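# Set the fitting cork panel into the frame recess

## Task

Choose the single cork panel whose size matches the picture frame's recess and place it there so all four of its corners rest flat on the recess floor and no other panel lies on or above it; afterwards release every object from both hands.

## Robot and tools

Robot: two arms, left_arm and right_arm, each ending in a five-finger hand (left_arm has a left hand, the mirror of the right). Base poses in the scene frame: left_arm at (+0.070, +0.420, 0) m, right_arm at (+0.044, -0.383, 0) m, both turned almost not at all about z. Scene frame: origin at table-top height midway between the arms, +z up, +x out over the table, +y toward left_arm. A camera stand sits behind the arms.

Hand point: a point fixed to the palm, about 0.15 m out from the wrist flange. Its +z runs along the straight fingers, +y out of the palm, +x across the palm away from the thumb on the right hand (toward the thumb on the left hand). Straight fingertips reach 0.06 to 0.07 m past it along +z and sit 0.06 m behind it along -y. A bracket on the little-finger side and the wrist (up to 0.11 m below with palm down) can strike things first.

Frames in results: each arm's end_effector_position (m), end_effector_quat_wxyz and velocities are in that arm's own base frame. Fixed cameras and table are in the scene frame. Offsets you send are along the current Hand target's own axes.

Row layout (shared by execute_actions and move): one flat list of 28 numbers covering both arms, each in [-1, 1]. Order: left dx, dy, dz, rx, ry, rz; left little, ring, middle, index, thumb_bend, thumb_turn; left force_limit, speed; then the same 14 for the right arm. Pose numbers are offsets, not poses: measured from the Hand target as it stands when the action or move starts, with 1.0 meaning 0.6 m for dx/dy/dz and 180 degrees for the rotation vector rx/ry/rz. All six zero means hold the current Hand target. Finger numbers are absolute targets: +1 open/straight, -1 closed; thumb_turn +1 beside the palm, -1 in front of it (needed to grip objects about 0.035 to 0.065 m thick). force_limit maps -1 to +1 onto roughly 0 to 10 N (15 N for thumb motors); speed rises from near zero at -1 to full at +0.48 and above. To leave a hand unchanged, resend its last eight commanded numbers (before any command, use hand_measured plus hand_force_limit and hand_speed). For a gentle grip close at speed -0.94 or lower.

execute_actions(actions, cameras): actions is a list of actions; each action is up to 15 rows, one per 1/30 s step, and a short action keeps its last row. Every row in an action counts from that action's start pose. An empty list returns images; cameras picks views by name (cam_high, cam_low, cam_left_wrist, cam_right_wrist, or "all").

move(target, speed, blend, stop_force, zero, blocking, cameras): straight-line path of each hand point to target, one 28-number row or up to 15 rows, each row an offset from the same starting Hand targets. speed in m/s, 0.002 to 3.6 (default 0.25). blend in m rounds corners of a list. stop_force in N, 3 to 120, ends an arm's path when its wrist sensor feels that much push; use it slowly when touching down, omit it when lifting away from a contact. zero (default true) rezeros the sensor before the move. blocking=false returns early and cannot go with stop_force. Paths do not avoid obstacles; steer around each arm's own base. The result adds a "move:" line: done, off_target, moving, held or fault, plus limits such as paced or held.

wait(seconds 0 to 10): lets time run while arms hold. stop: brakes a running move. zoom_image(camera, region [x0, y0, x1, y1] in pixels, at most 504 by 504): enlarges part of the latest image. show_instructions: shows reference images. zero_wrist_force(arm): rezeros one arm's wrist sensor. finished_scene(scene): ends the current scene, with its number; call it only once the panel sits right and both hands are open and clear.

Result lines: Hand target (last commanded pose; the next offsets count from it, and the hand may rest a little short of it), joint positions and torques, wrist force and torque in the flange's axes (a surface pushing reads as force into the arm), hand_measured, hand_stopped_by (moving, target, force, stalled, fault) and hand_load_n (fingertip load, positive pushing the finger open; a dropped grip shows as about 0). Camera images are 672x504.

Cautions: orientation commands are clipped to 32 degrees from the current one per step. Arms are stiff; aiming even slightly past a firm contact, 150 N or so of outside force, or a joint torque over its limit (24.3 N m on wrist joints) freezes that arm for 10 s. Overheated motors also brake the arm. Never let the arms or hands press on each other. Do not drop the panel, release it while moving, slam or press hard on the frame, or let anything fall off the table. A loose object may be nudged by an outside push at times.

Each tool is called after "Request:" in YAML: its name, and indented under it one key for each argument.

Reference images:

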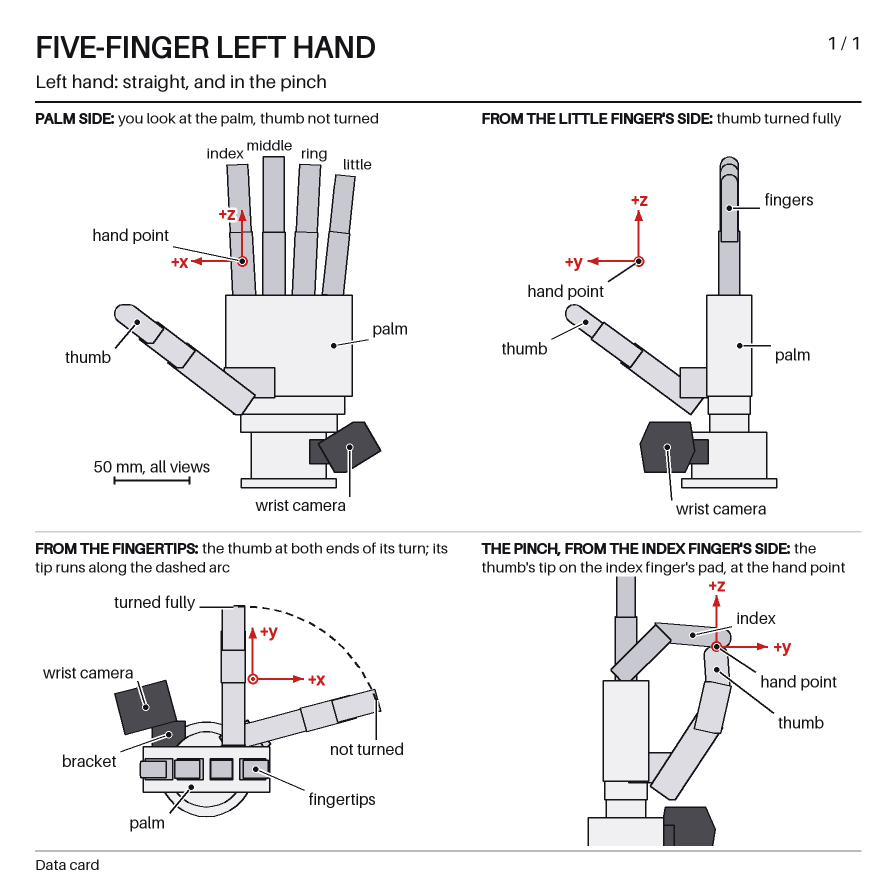

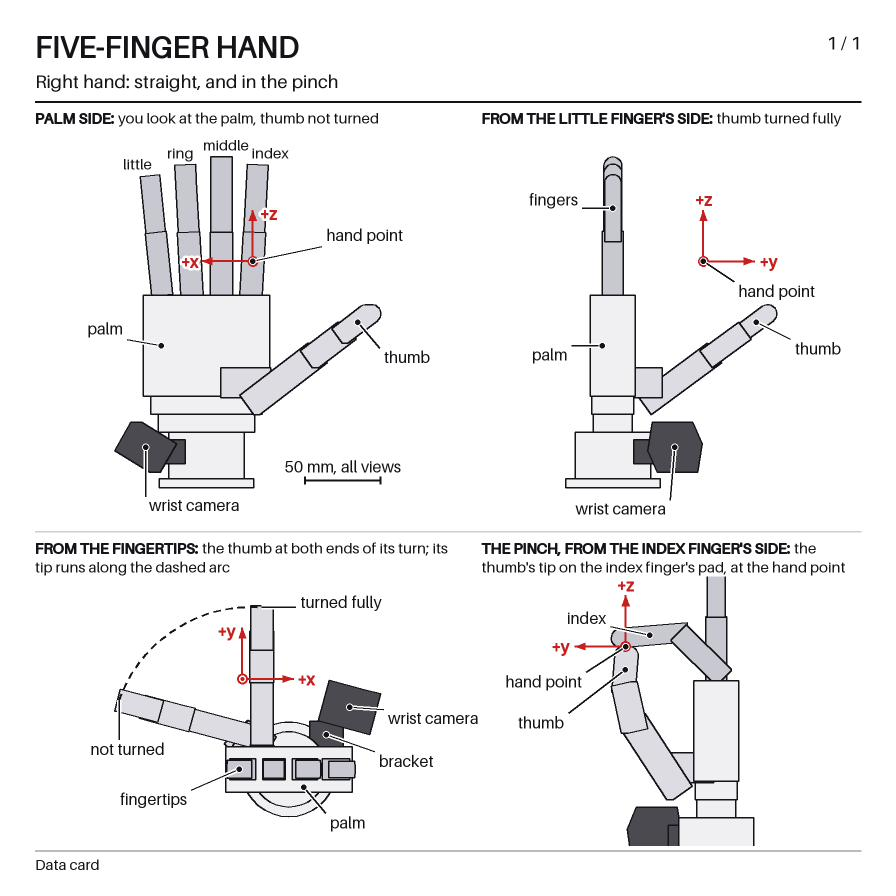

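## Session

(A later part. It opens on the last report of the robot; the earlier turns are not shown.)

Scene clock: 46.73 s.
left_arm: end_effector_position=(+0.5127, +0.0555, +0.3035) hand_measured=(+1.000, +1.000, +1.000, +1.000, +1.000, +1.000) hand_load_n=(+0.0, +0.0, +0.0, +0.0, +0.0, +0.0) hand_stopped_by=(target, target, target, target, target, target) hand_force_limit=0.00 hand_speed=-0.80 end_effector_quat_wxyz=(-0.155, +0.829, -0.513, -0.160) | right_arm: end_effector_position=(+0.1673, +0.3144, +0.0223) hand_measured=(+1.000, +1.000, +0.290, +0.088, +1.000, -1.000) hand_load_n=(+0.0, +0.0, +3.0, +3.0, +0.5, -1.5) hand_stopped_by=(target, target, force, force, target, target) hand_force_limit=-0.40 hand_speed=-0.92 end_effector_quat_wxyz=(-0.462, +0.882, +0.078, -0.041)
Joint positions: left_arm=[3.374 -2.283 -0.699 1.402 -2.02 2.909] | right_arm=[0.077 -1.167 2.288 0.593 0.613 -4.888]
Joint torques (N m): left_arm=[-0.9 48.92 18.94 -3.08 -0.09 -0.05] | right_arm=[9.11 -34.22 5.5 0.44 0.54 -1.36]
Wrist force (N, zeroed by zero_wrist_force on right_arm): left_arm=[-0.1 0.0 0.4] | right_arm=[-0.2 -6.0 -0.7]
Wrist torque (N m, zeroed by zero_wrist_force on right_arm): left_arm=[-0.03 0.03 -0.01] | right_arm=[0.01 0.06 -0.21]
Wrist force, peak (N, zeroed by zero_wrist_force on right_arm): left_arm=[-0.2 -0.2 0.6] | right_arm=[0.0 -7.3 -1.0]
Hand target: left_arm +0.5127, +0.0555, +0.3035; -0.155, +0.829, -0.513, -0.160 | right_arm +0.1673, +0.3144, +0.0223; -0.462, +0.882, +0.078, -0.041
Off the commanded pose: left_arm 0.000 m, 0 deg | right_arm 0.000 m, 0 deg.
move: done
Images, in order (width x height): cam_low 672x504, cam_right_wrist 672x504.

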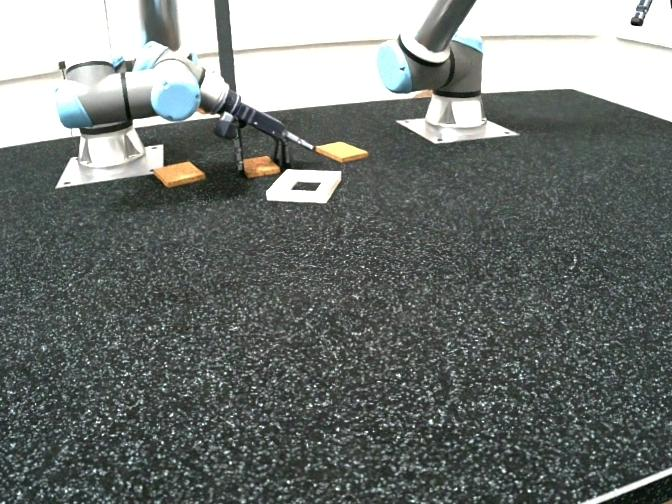

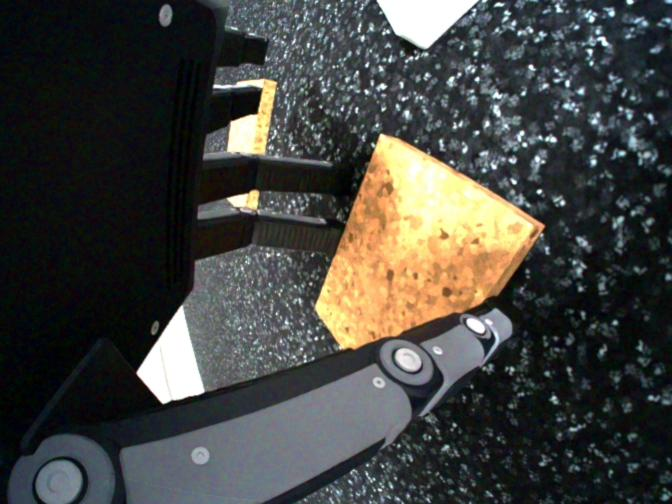

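Request:
move:
  target:
    - [0,0,0,0,0,0,1,1,1,1,1,1,0,-0.8,0,0,0,0,0,0,1,1,0.4,0.4,1,-1,-0.5,-0.8]
    - [0,0,0,0,0,0,1,1,1,1,1,1,0,-0.8,0,-0.0055,-0.0038,0.0056,0.0153,-0.0232,1,1,0.4,0.4,1,-1,-0.5,-0.9]
    - [0,0,0,0,0,0,1,1,1,1,1,1,0,-0.8,0,0.0004,0.0003,0.0056,0.0153,-0.0232,1,1,0.4,0.4,1,-1,-0.5,-0.9]
  cameras: ["cam_right_wrist","cam_low"]
  speed: 0.03

Request:
zoom_image:
  camera: "cam_low"
  region: [220, 110, 340, 200]

Scene clock: 51.27 s.
left_arm: end_effector_position=(+0.5127, +0.0555, +0.3035) hand_measured=(+1.000, +1.000, +1.000, +1.000, +1.000, +1.000) hand_load_n=(+0.5, +0.0, +0.0, +0.0, +0.0, +0.0) hand_stopped_by=(target, target, target, target, target, target) hand_force_limit=0.00 hand_speed=-0.80 end_effector_quat_wxyz=(-0.155, +0.829, -0.513, -0.160) | right_arm: end_effector_position=(+0.1673, +0.3145, +0.0220) hand_measured=(+1.000, +1.000, +0.400, +0.400, +1.000, -1.000) hand_load_n=(+0.0, +0.0, +0.0, +0.0, +0.0, +0.0) hand_stopped_by=(target, target, target, target, target, target) hand_force_limit=-0.50 hand_speed=-0.90 end_effector_quat_wxyz=(-0.473, +0.876, +0.099, -0.004)
Joint positions: left_arm=[3.374 -2.283 -0.699 1.402 -2.02 2.909] | right_arm=[0.054 -1.201 2.336 0.534 0.589 -4.936]
Joint torques (N m): left_arm=[-1.16 49.59 18.83 -2.88 -0.12 0.01] | right_arm=[10.94 -27.44 5.23 3.33 -0.02 1.44]
Wrist force (N, zeroed by zero_wrist_force on right_arm): left_arm=[0.0 -0.1 0.1] | right_arm=[-0.2 0.2 -0.4]
Wrist torque (N m, zeroed by zero_wrist_force on right_arm): left_arm=[-0.04 0.00 0.01] | right_arm=[0.01 0.11 -0.03]
Wrist force, peak (N, zeroed by zero_wrist_force on right_arm): left_arm=[0.0 -0.4 0.6] | right_arm=[-0.2 -6.4 -1.0]
Hand target: left_arm +0.5127, +0.0555, +0.3035; -0.155, +0.829, -0.513, -0.160 | right_arm +0.1673, +0.3145, +0.0220; -0.473, +0.876, +0.099, -0.004
Off the commanded pose: left_arm 0.000 m, 0 deg | right_arm 0.000 m, 0 deg.
move: done
Images, in order (width x height): cam_low 672x504, cam_right_wrist 672x504.

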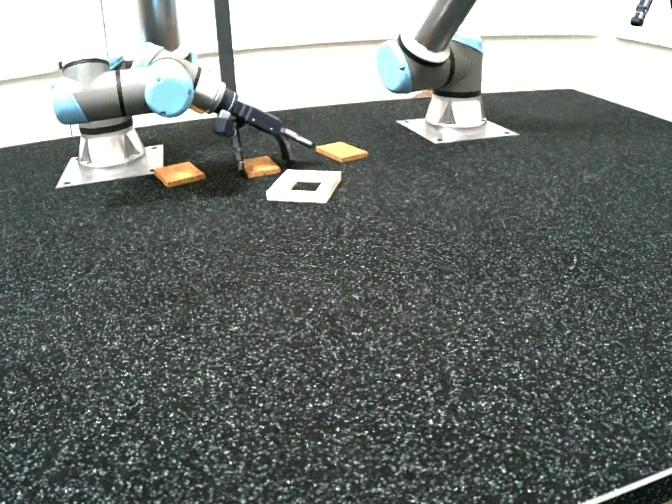

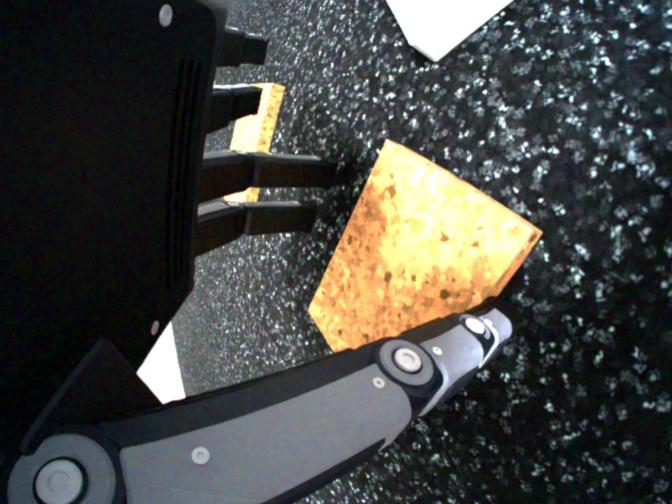

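Scaled by 4.200 from the camera's 672x504 image, which has a finer 960x720 frame.

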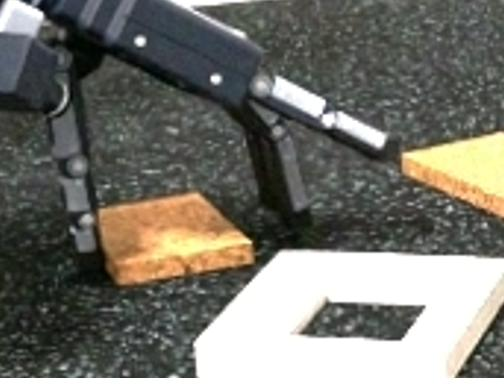

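Request:
move:
  target: [0,0,0,0,0,0,1,1,1,1,1,1,0,-0.8,0,0,0,0,0,0,1,1,-0.1,-0.1,1,-1,-0.5,-0.92]
  cameras: ["cam_right_wrist","cam_low"]
  speed: 0.03

Request:
zoom_image:
  camera: "cam_low"
  region: [220, 110, 340, 200]

Request:
zoom_image:
  camera: "cam_right_wrist"
  region: [280, 110, 540, 370]

Scene clock: 53.10 s.
left_arm: end_effector_position=(+0.5127, +0.0555, +0.3035) hand_measured=(+1.000, +1.000, +1.000, +1.000, +1.000, +1.000) hand_load_n=(-0.5, +0.0, +0.0, +0.0, +0.0, +0.0) hand_stopped_by=(target, target, target, target, target, target) hand_force_limit=0.00 hand_speed=-0.80 end_effector_quat_wxyz=(-0.155, +0.829, -0.513, -0.160) | right_arm: end_effector_position=(+0.1673, +0.3145, +0.0220) hand_measured=(+1.000, +1.000, +0.080, +0.086, +1.000, -1.000) hand_load_n=(+0.0, +0.0, +3.5, +2.0, +1.0, -0.5) hand_stopped_by=(target, target, force, force, target, target) hand_force_limit=-0.50 hand_speed=-0.92 end_effector_quat_wxyz=(-0.473, +0.876, +0.099, -0.004)
Joint positions: left_arm=[3.374 -2.283 -0.699 1.402 -2.02 2.909] | right_arm=[0.054 -1.201 2.336 0.534 0.589 -4.936]
Joint torques (N m): left_arm=[-1.9 48.47 18.85 -2.84 0 -0.07] | right_arm=[10.98 -33.75 -4.63 3.95 -0.79 1.25]
Wrist force (N, zeroed by zero_wrist_force on right_arm): left_arm=[0.0 -0.1 -0.1] | right_arm=[-0.2 0.2 -0.1]
Wrist torque (N m, zeroed by zero_wrist_force on right_arm): left_arm=[-0.03 -0.01 0.00] | right_arm=[0.00 0.09 -0.03]
Wrist force, peak (N, zeroed by zero_wrist_force on right_arm): left_arm=[0.0 -0.1 0.6] | right_arm=[-0.2 0.1 -0.4]
Hand target: left_arm +0.5127, +0.0555, +0.3035; -0.155, +0.829, -0.513, -0.160 | right_arm +0.1673, +0.3145, +0.0220; -0.473, +0.876, +0.099, -0.004
Off the commanded pose: left_arm 0.000 m, 0 deg | right_arm 0.000 m, 0 deg.
move: done
Images, in order (width x height): cam_low 672x504, cam_right_wrist 672x504.

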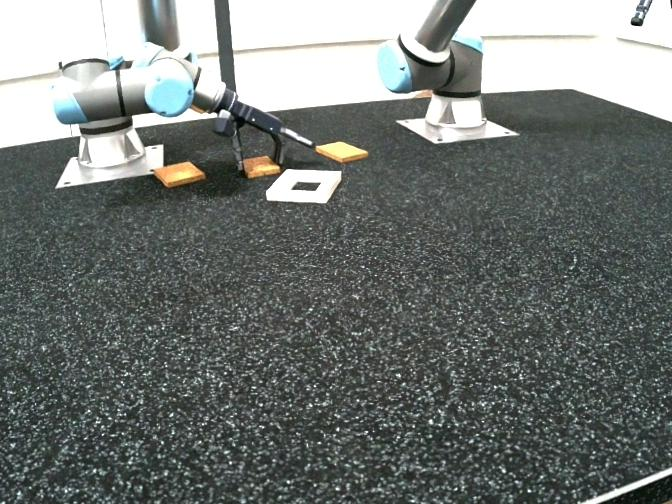

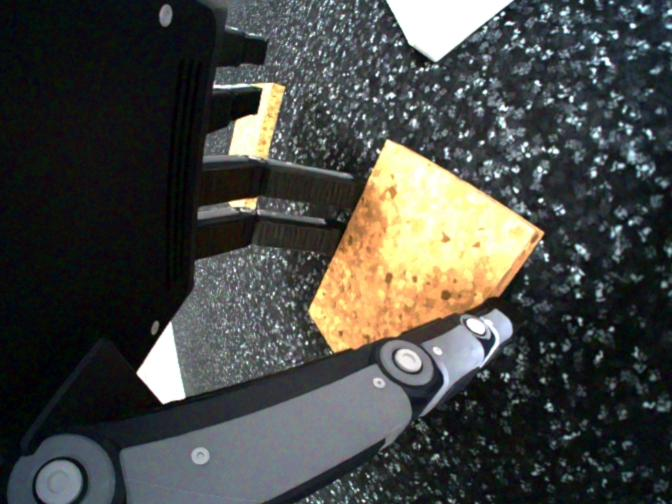

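Scaled by 4.200 from the camera's 672x504 image, which has a finer 960x720 frame.

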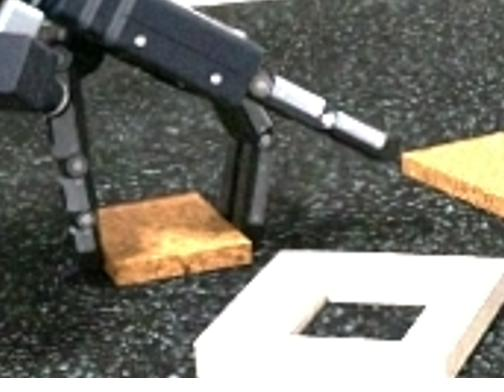

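Scaled by 1.938 from the camera's 672x504 image, which has a finer 960x720 frame.

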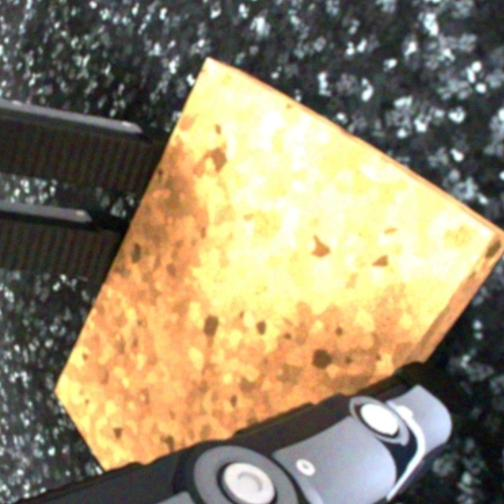

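Request:
move:
  target: [0,0,0,0,0,0,1,1,1,1,1,1,0,-0.8,0.0058,-0.0553,-0.037,0,0,0,1,1,-0.1,-0.1,1,-1,-0.5,-0.92]
  cameras: ["cam_right_wrist","cam_low"]
  speed: 0.05

Request:
zoom_image:
  camera: "cam_low"
  region: [220, 90, 340, 180]

Request:
zoom_image:
  camera: "cam_right_wrist"
  region: [280, 110, 540, 370]

Scene clock: 54.43 s.
left_arm: end_effector_position=(+0.5127, +0.0555, +0.3035) hand_measured=(+1.000, +1.000, +1.000, +1.000, +1.000, +1.000) hand_load_n=(+0.0, +0.0, +0.5, +0.0, +0.0, +0.0) hand_stopped_by=(target, target, target, target, target, target) hand_force_limit=0.00 hand_speed=-0.80 end_effector_quat_wxyz=(-0.155, +0.829, -0.513, -0.160) | right_arm: end_effector_position=(+0.1674, +0.3144, +0.0622) hand_measured=(+1.000, +1.000, +0.080, +0.086, +1.000, -1.000) hand_load_n=(+0.0, +0.0, +3.5, +2.0, +1.0, +0.0) hand_stopped_by=(target, target, force, force, target, target) hand_force_limit=-0.50 hand_speed=-0.92 end_effector_quat_wxyz=(-0.473, +0.876, +0.099, -0.003)
Joint positions: left_arm=[3.374 -2.283 -0.699 1.402 -2.02 2.909] | right_arm=[0.054 -1.315 2.316 0.668 0.589 -4.937]
Joint torques (N m): left_arm=[-1.3 48.91 18.99 -3.01 -0.03 0.11] | right_arm=[-12.35 -8.63 1.32 0.95 -1.47 -1.67]
Wrist force (N, zeroed by zero_wrist_force on right_arm): left_arm=[-0.2 -0.1 0.3] | right_arm=[0.1 0.4 0.1]
Wrist torque (N m, zeroed by zero_wrist_force on right_arm): left_arm=[-0.04 0.04 -0.02] | right_arm=[0.03 0.05 0.02]
Wrist force, peak (N, zeroed by zero_wrist_force on right_arm): left_arm=[0.0 -0.7 0.4] | right_arm=[-0.3 0.7 0.3]
Hand target: left_arm +0.5127, +0.0555, +0.3035; -0.155, +0.829, -0.513, -0.160 | right_arm +0.1673, +0.3144, +0.0621; -0.473, +0.876, +0.099, -0.004
Off the commanded pose: left_arm 0.000 m, 0 deg | right_arm 0.000 m, 0 deg.
move: done
Images, in order (width x height): cam_low 672x504, cam_right_wrist 672x504.

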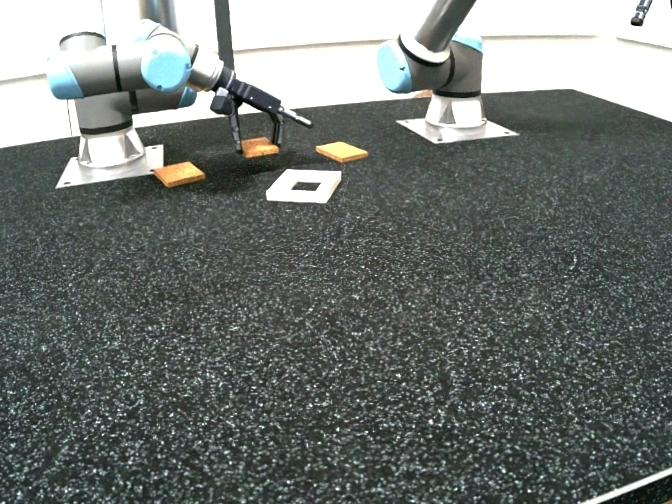

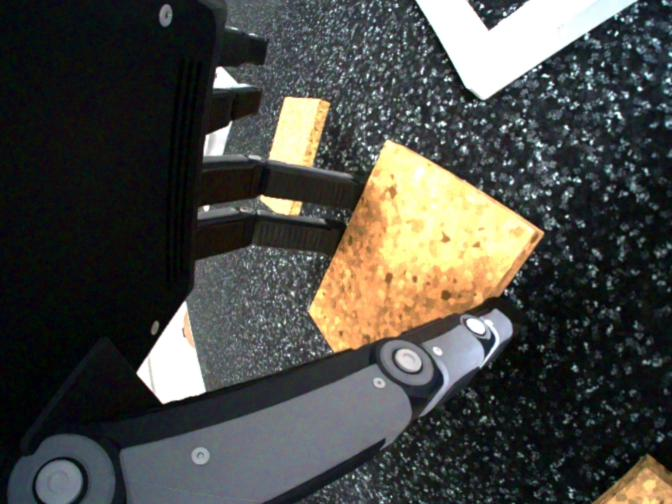

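Scaled by 4.200 from the camera's 672x504 image, which has a finer 960x720 frame.

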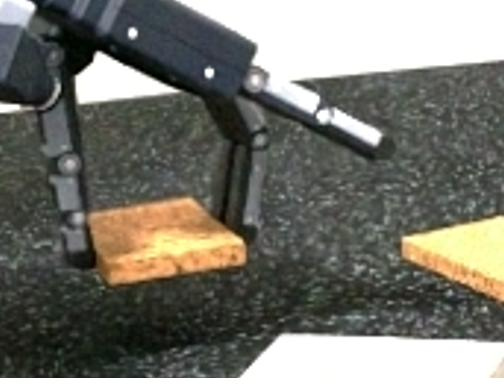

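Scaled by 1.938 from the camera's 672x504 image, which has a finer 960x720 frame.

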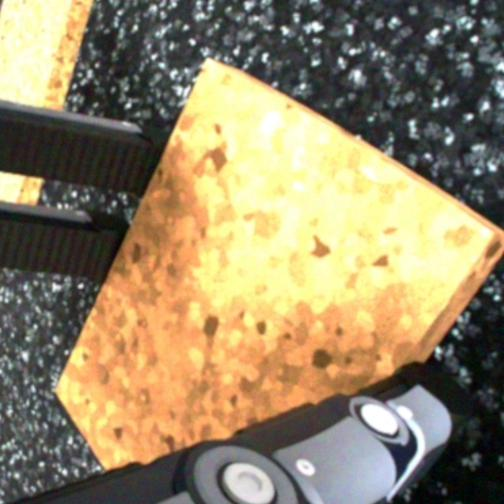

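Request:
move:
  target: [0,0,0,0,0,0,1,1,1,1,1,1,0,-0.8,0.2937,-0.0935,0.0108,-0.0159,0.1521,0.1016,1,1,-0.1,-0.1,1,-1,-0.5,-0.92]
  cameras: ["cam_right_wrist","cam_low","cam_high"]
  speed: 0.15

Request:
zoom_image:
  camera: "cam_low"
  region: [230, 90, 380, 220]

Request:
zoom_image:
  camera: "cam_right_wrist"
  region: [280, 80, 672, 370]

Scene clock: 58.17 s.
left_arm: end_effector_position=(+0.5127, +0.0555, +0.3035) hand_measured=(+1.000, +1.000, +1.000, +1.000, +1.000, +1.000) hand_load_n=(+0.0, +0.0, +0.0, +0.0, +0.0, +0.0) hand_stopped_by=(target, target, target, target, target, target) hand_force_limit=0.00 hand_speed=-0.80 end_effector_quat_wxyz=(-0.155, +0.829, -0.513, -0.160) | right_arm: end_effector_position=(+0.3298, +0.3809, +0.1204) hand_measured=(+1.000, +1.000, +0.080, +0.086, +1.000, -1.000) hand_load_n=(+0.0, +0.0, +3.5, +2.0, +1.0, -0.5) hand_stopped_by=(target, target, force, force, target, target) hand_force_limit=-0.50 hand_speed=-0.92 end_effector_quat_wxyz=(-0.454, +0.868, -0.154, +0.131)
Joint positions: left_arm=[3.374 -2.283 -0.699 1.402 -2.02 2.909] | right_arm=[0.269 -1.437 1.978 0.244 0.898 -3.804]
Joint torques (N m): left_arm=[-0.32 49.28 18.67 -3.04 0 0] | right_arm=[-12.09 -34.23 -5.47 2.51 -1.59 0.64]
Wrist force (N, zeroed by zero_wrist_force on right_arm): left_arm=[0.0 -0.3 0.4] | right_arm=[0.0 0.4 0.0]
Wrist torque (N m, zeroed by zero_wrist_force on right_arm): left_arm=[-0.07 0.01 0.01] | right_arm=[0.04 0.03 0.02]
Wrist force, peak (N, zeroed by zero_wrist_force on right_arm): left_arm=[-0.1 -0.5 0.4] | right_arm=[-0.7 0.8 0.0]
Hand target: left_arm +0.5127, +0.0555, +0.3035; -0.155, +0.829, -0.513, -0.160 | right_arm +0.3298, +0.3809, +0.1204; -0.454, +0.868, -0.154, +0.131
Off the commanded pose: left_arm 0.000 m, 0 deg | right_arm 0.000 m, 0 deg.
move: done
Images, in order (width x height): cam_high 672x504, cam_low 672x504, cam_right_wrist 672x504.

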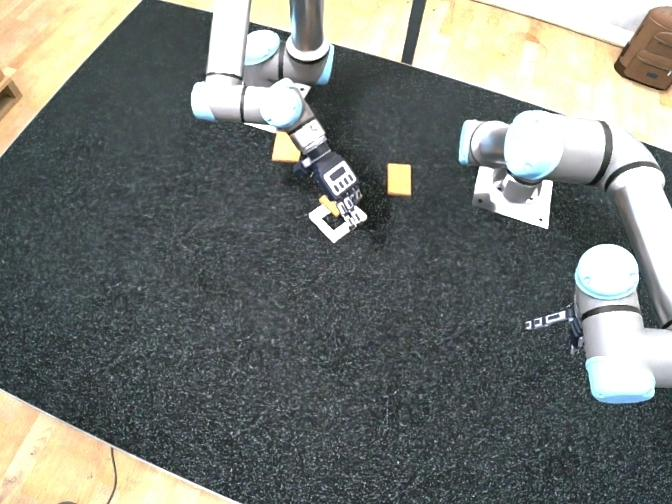

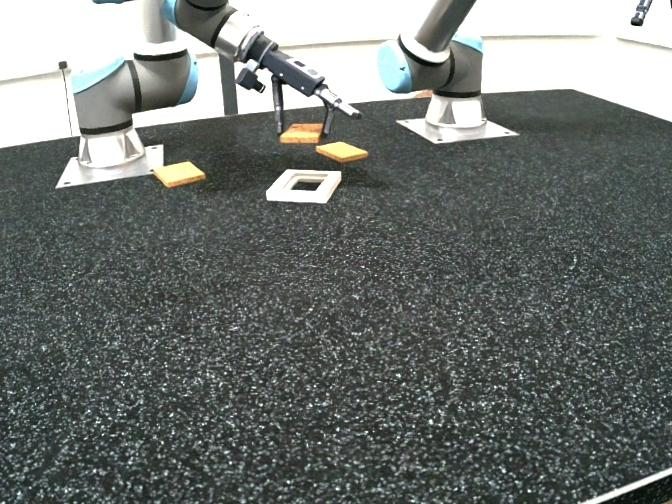

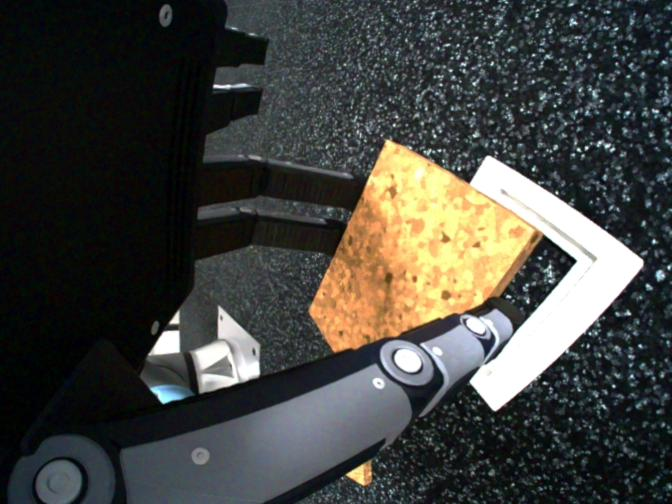

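Scaled by 3.360 from the camera's 672x504 image, which has a finer 960x720 frame.

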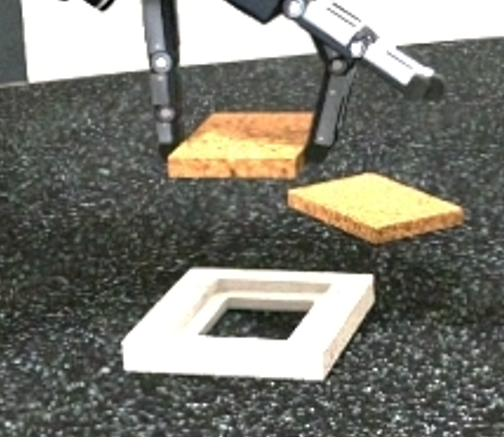

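Scaled by 1.286 from the camera's 672x504 image, which has a finer 960x720 frame.

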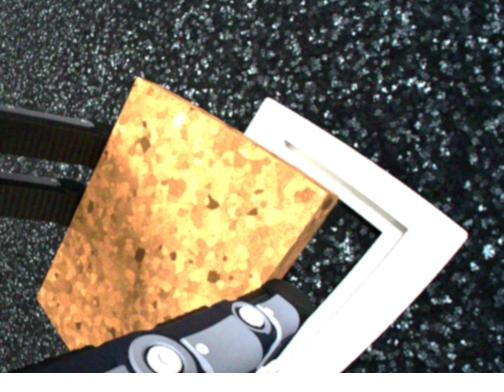

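Request:
zoom_image:
  camera: "cam_low"
  region: [260, 160, 350, 210]

Request:
zoom_image:
  camera: "cam_low"
  region: [260, 100, 350, 160]

Request:
zoom_image:
  camera: "cam_right_wrist"
  region: [440, 140, 660, 320]

Request:
zoom_image:
  camera: "cam_high"
  region: [290, 150, 390, 250]

Scaled by 5.600 from the camera's 672x504 image, which has a finer 960x720 frame.

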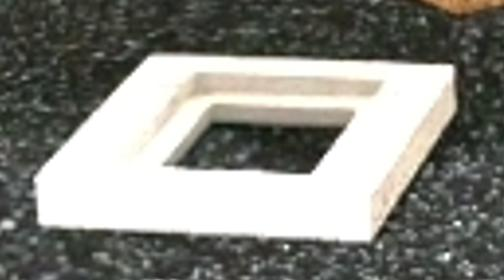

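Scaled by 5.600 from the camera's 672x504 image, which has a finer 960x720 frame.

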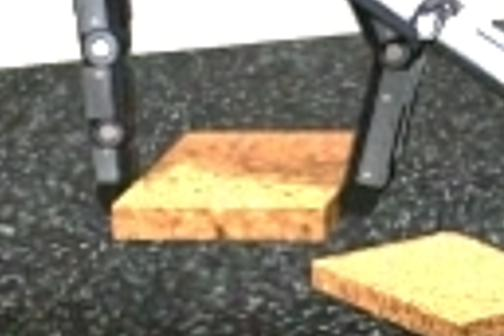

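Scaled by 2.291 from the camera's 672x504 image, which has a finer 960x720 frame.

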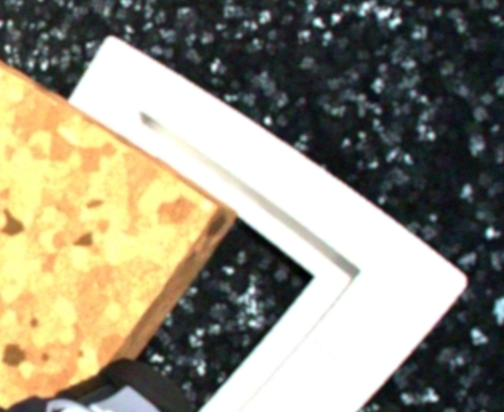

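Scaled by 5.040 from the camera's 672x504 image, which has a finer 960x720 frame.

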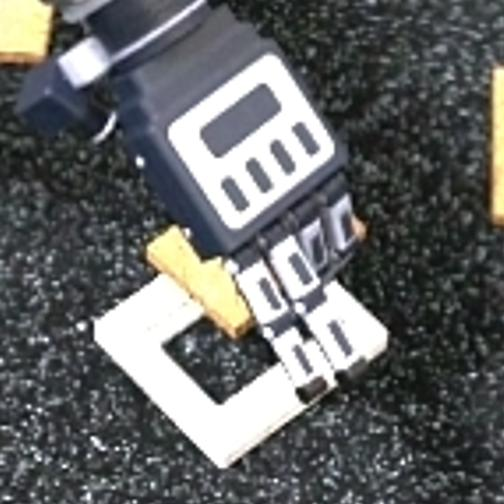

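Request:
move:
  target: [0,0,0,0,0,0,1,1,1,1,1,1,0,-0.8,-0.0153,0.1028,0.0618,-0.0017,0.0161,0.0108,1,1,-0.1,-0.1,1,-1,-0.5,-0.92]
  cameras: ["cam_right_wrist","cam_low"]
  speed: 0.08

Request:
zoom_image:
  camera: "cam_low"
  region: [250, 120, 370, 220]

Request:
zoom_image:
  camera: "cam_right_wrist"
  region: [280, 80, 620, 400]

Scene clock: 61.07 s.
left_arm: end_effector_position=(+0.5127, +0.0555, +0.3035) hand_measured=(+1.000, +1.000, +1.000, +1.000, +1.000, +1.000) hand_load_n=(+0.0, +0.0, +0.0, +0.0, +0.0, +0.0) hand_stopped_by=(target, target, target, target, target, target) hand_force_limit=0.00 hand_speed=-0.80 end_effector_quat_wxyz=(-0.155, +0.829, -0.513, -0.160) | right_arm: end_effector_position=(+0.3257, +0.3789, +0.0479) hand_measured=(+1.000, +1.000, +0.080, +0.086, +1.000, -1.000) hand_load_n=(+0.0, +0.0, +3.5, +2.5, +1.0, +0.0) hand_stopped_by=(target, target, force, force, target, target) hand_force_limit=-0.50 hand_speed=-0.92 end_effector_quat_wxyz=(-0.450, +0.862, -0.181, +0.144)
Joint positions: left_arm=[3.374 -2.283 -0.699 1.402 -2.02 2.909] | right_arm=[0.287 -1.356 2.1 0.001 0.954 -3.736]
Joint torques (N m): left_arm=[-0.81 49.05 19.15 -3.14 -0.07 -0.02] | right_arm=[-3.25 -35.12 -27.35 1.47 -2.74 -1.99]
Wrist force (N, zeroed by zero_wrist_force on right_arm): left_arm=[0.0 0.0 0.2] | right_arm=[-0.1 0.9 -0.1]
Wrist torque (N m, zeroed by zero_wrist_force on right_arm): left_arm=[-0.02 0.00 0.00] | right_arm=[0.14 0.05 -0.03]
Wrist force, peak (N, zeroed by zero_wrist_force on right_arm): left_arm=[-0.2 -0.3 0.6] | right_arm=[-0.2 1.7 0.4]
Hand target: left_arm +0.5127, +0.0555, +0.3035; -0.155, +0.829, -0.513, -0.160 | right_arm +0.3259, +0.3789, +0.0480; -0.450, +0.862, -0.181, +0.145
Off the commanded pose: left_arm 0.000 m, 0 deg | right_arm 0.000 m, 0 deg.
move: done
Images, in order (width x height): cam_low 672x504, cam_right_wrist 672x504.

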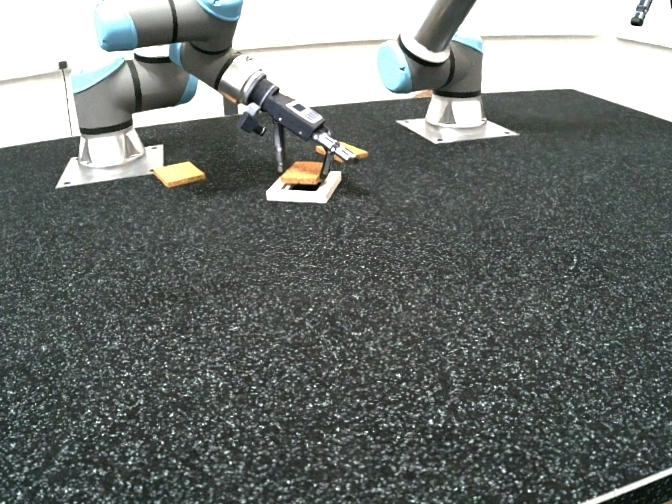

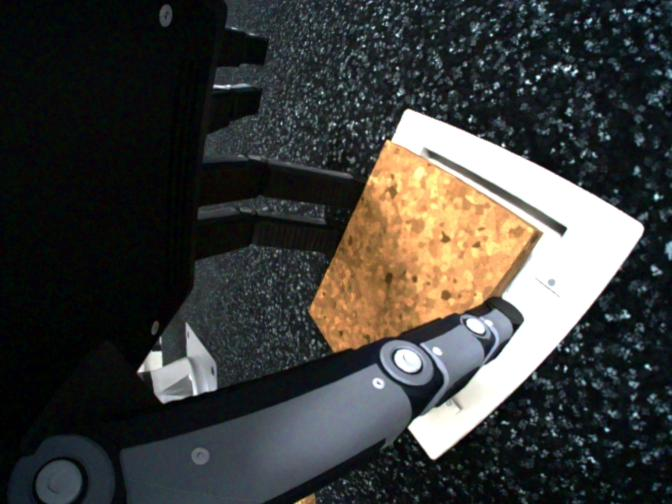

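Scaled by 4.200 from the camera's 672x504 image, which has a finer 960x720 frame.

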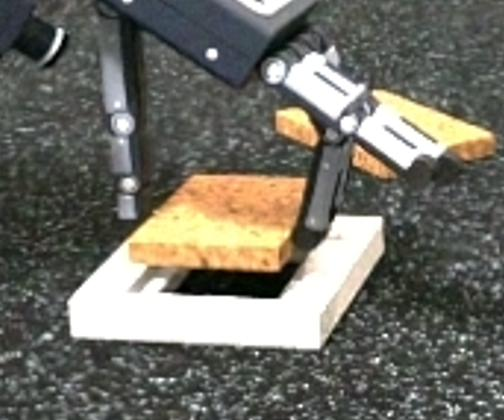

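Scaled by 1.482 from the camera's 672x504 image, which has a finer 960x720 frame.

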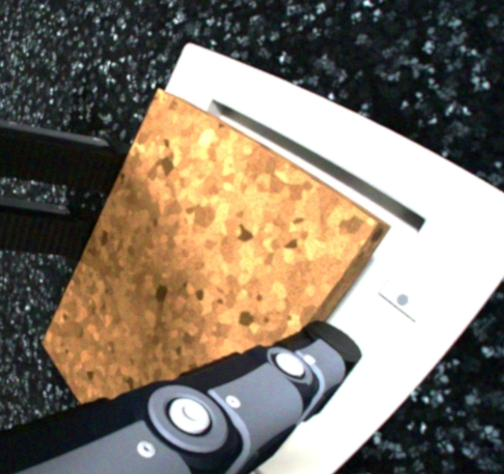

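Request:
zoom_image:
  camera: "cam_right_wrist"
  region: [370, 90, 490, 180]

Request:
zoom_image:
  camera: "cam_right_wrist"
  region: [500, 180, 660, 300]

Request:
zoom_image:
  camera: "cam_right_wrist"
  region: [280, 280, 480, 480]

Scaled by 4.200 from the camera's 672x504 image, which has a finer 960x720 frame.

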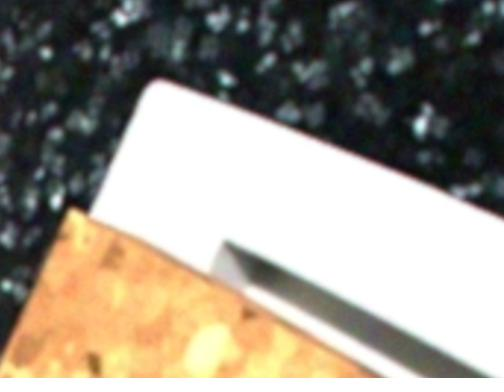

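Scaled by 3.150 from the camera's 672x504 image, which has a finer 960x720 frame.

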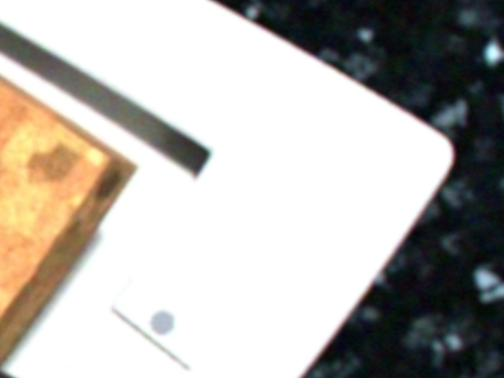

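Scaled by 2.520 from the camera's 672x504 image, which has a finer 960x720 frame.

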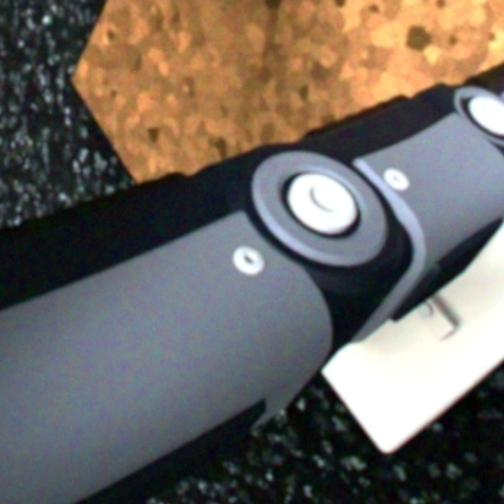

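Request:
zoom_image:
  camera: "cam_right_wrist"
  region: [510, 200, 570, 250]

Request:
zoom_image:
  camera: "cam_right_wrist"
  region: [370, 125, 430, 175]

Request:
zoom_image:
  camera: "cam_right_wrist"
  region: [295, 285, 355, 335]

Scaled by 8.400 from the camera's 672x504 image, which has a finer 960x720 frame.

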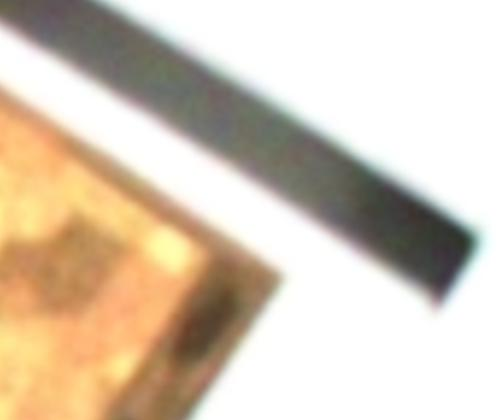

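Scaled by 8.400 from the camera's 672x504 image, which has a finer 960x720 frame.

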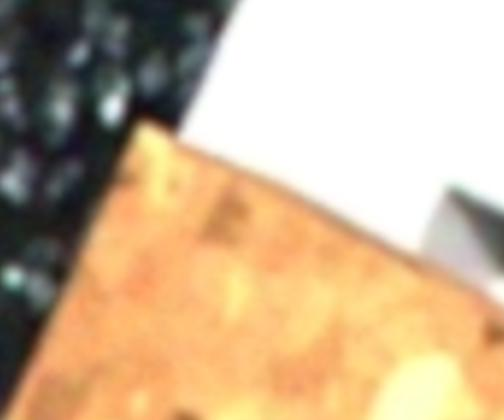

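Scaled by 8.400 from the camera's 672x504 image, which has a finer 960x720 frame.

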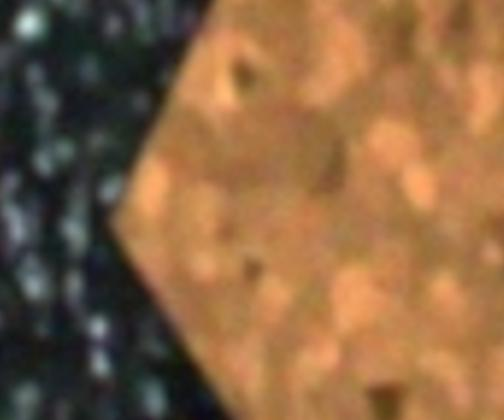

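Request:
move:
  target: [0,0,0,0,0,0,1,1,1,1,1,1,0,-0.8,0.0045,0.0165,0.0062,0.0006,-0.006,-0.004,1,1,-0.1,-0.1,1,-1,-0.5,-0.92]
  cameras: ["cam_right_wrist","cam_low"]
  speed: 0.04

Request:
zoom_image:
  camera: "cam_low"
  region: [260, 150, 350, 215]

Request:
zoom_image:
  camera: "cam_right_wrist"
  region: [370, 90, 490, 180]

Request:
zoom_image:
  camera: "cam_right_wrist"
  region: [500, 180, 660, 300]

Request:
zoom_image:
  camera: "cam_right_wrist"
  region: [280, 280, 520, 480]

Scene clock: 63.27 s.
left_arm: end_effector_position=(+0.5127, +0.0555, +0.3035) hand_measured=(+1.000, +1.000, +1.000, +1.000, +1.000, +1.000) hand_load_n=(+0.0, +0.0, +0.0, +0.0, +0.0, -0.5) hand_stopped_by=(target, target, target, target, target, target) hand_force_limit=0.00 hand_speed=-0.80 end_effector_quat_wxyz=(-0.155, +0.829, -0.513, -0.160) | right_arm: end_effector_position=(+0.3281, +0.3751, +0.0378) hand_measured=(+1.000, +1.000, +0.080, +0.086, +1.000, -1.000) hand_load_n=(+0.0, +0.0, +3.0, +2.0, +1.0, -0.5) hand_stopped_by=(target, target, force, force, target, target) hand_force_limit=-0.50 hand_speed=-0.92 end_effector_quat_wxyz=(-0.452, +0.864, -0.171, +0.139) end_effector_velocity=(+0.000, +0.000, +0.001) end_effector_angular_velocity=(+0.001, +0.000, -0.004)
Joint positions: left_arm=[3.374 -2.283 -0.699 1.402 -2.02 2.909] | right_arm=[0.265 -1.328 2.104 -0.009 0.922 -3.773]
Joint velocities: left_arm=[within noise] | right_arm=[0.001 -0.003 0 0 0.003 0.006]
Joint torques (N m): left_arm=[-1.4 49.39 19.2 -3.2 0.13 0.01] | right_arm=[9.15 -36.62 -6.46 1.39 1 1.4]
Wrist force (N, zeroed by zero_wrist_force on right_arm): left_arm=[0.1 0.0 0.2] | right_arm=[-0.3 0.8 0.0]
Wrist torque (N m, zeroed by zero_wrist_force on right_arm): left_arm=[-0.02 -0.02 0.01] | right_arm=[0.09 0.09 -0.03]
Wrist force, peak (N, zeroed by zero_wrist_force on right_arm): left_arm=[-0.1 -0.4 0.5] | right_arm=[0.0 1.1 0.0]
Hand target: left_arm +0.5127, +0.0555, +0.3035; -0.155, +0.829, -0.513, -0.160 | right_arm +0.3280, +0.3751, +0.0380; -0.452, +0.864, -0.171, +0.139
Off the commanded pose: left_arm 0.000 m, 0 deg | right_arm 0.000 m, 0 deg.
move: done
Images, in order (width x height): cam_low 672x504, cam_right_wrist 672x504.

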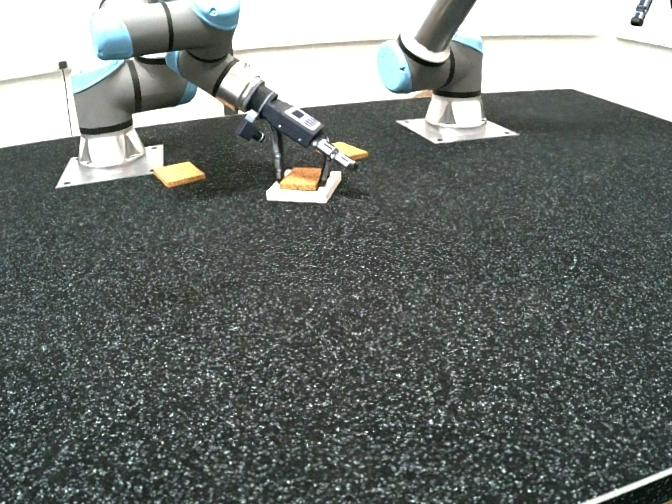

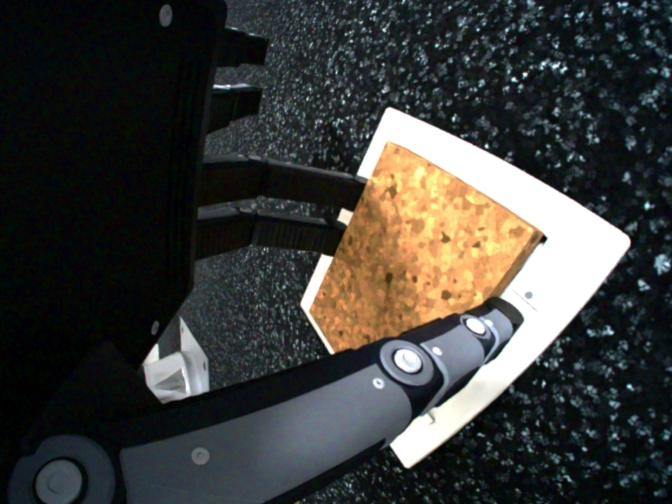

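Scaled by 5.600 from the camera's 672x504 image, which has a finer 960x720 frame.

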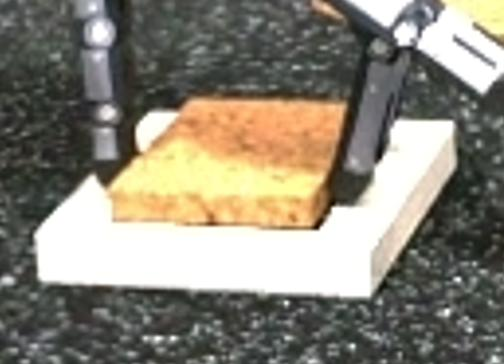

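Scaled by 4.200 from the camera's 672x504 image, which has a finer 960x720 frame.

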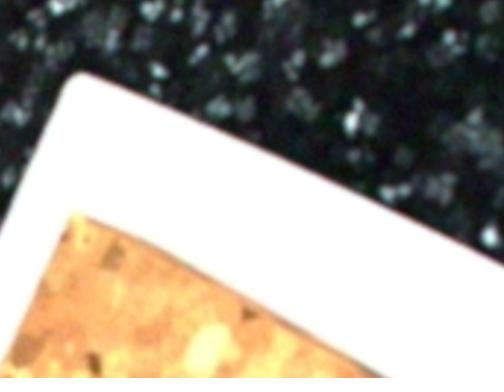

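Scaled by 3.150 from the camera's 672x504 image, which has a finer 960x720 frame.

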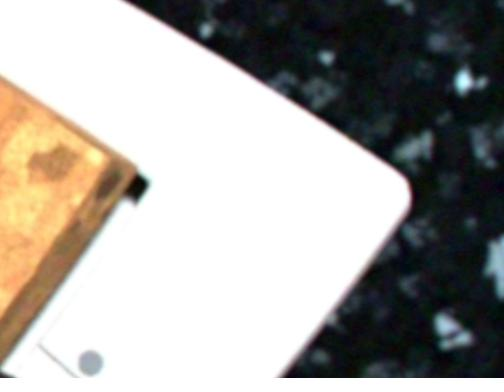

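Scaled by 2.100 from the camera's 672x504 image, which has a finer 960x720 frame.

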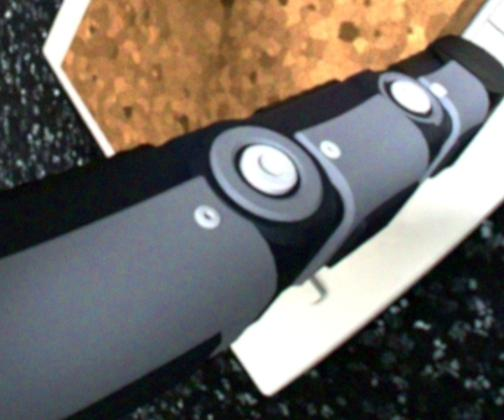

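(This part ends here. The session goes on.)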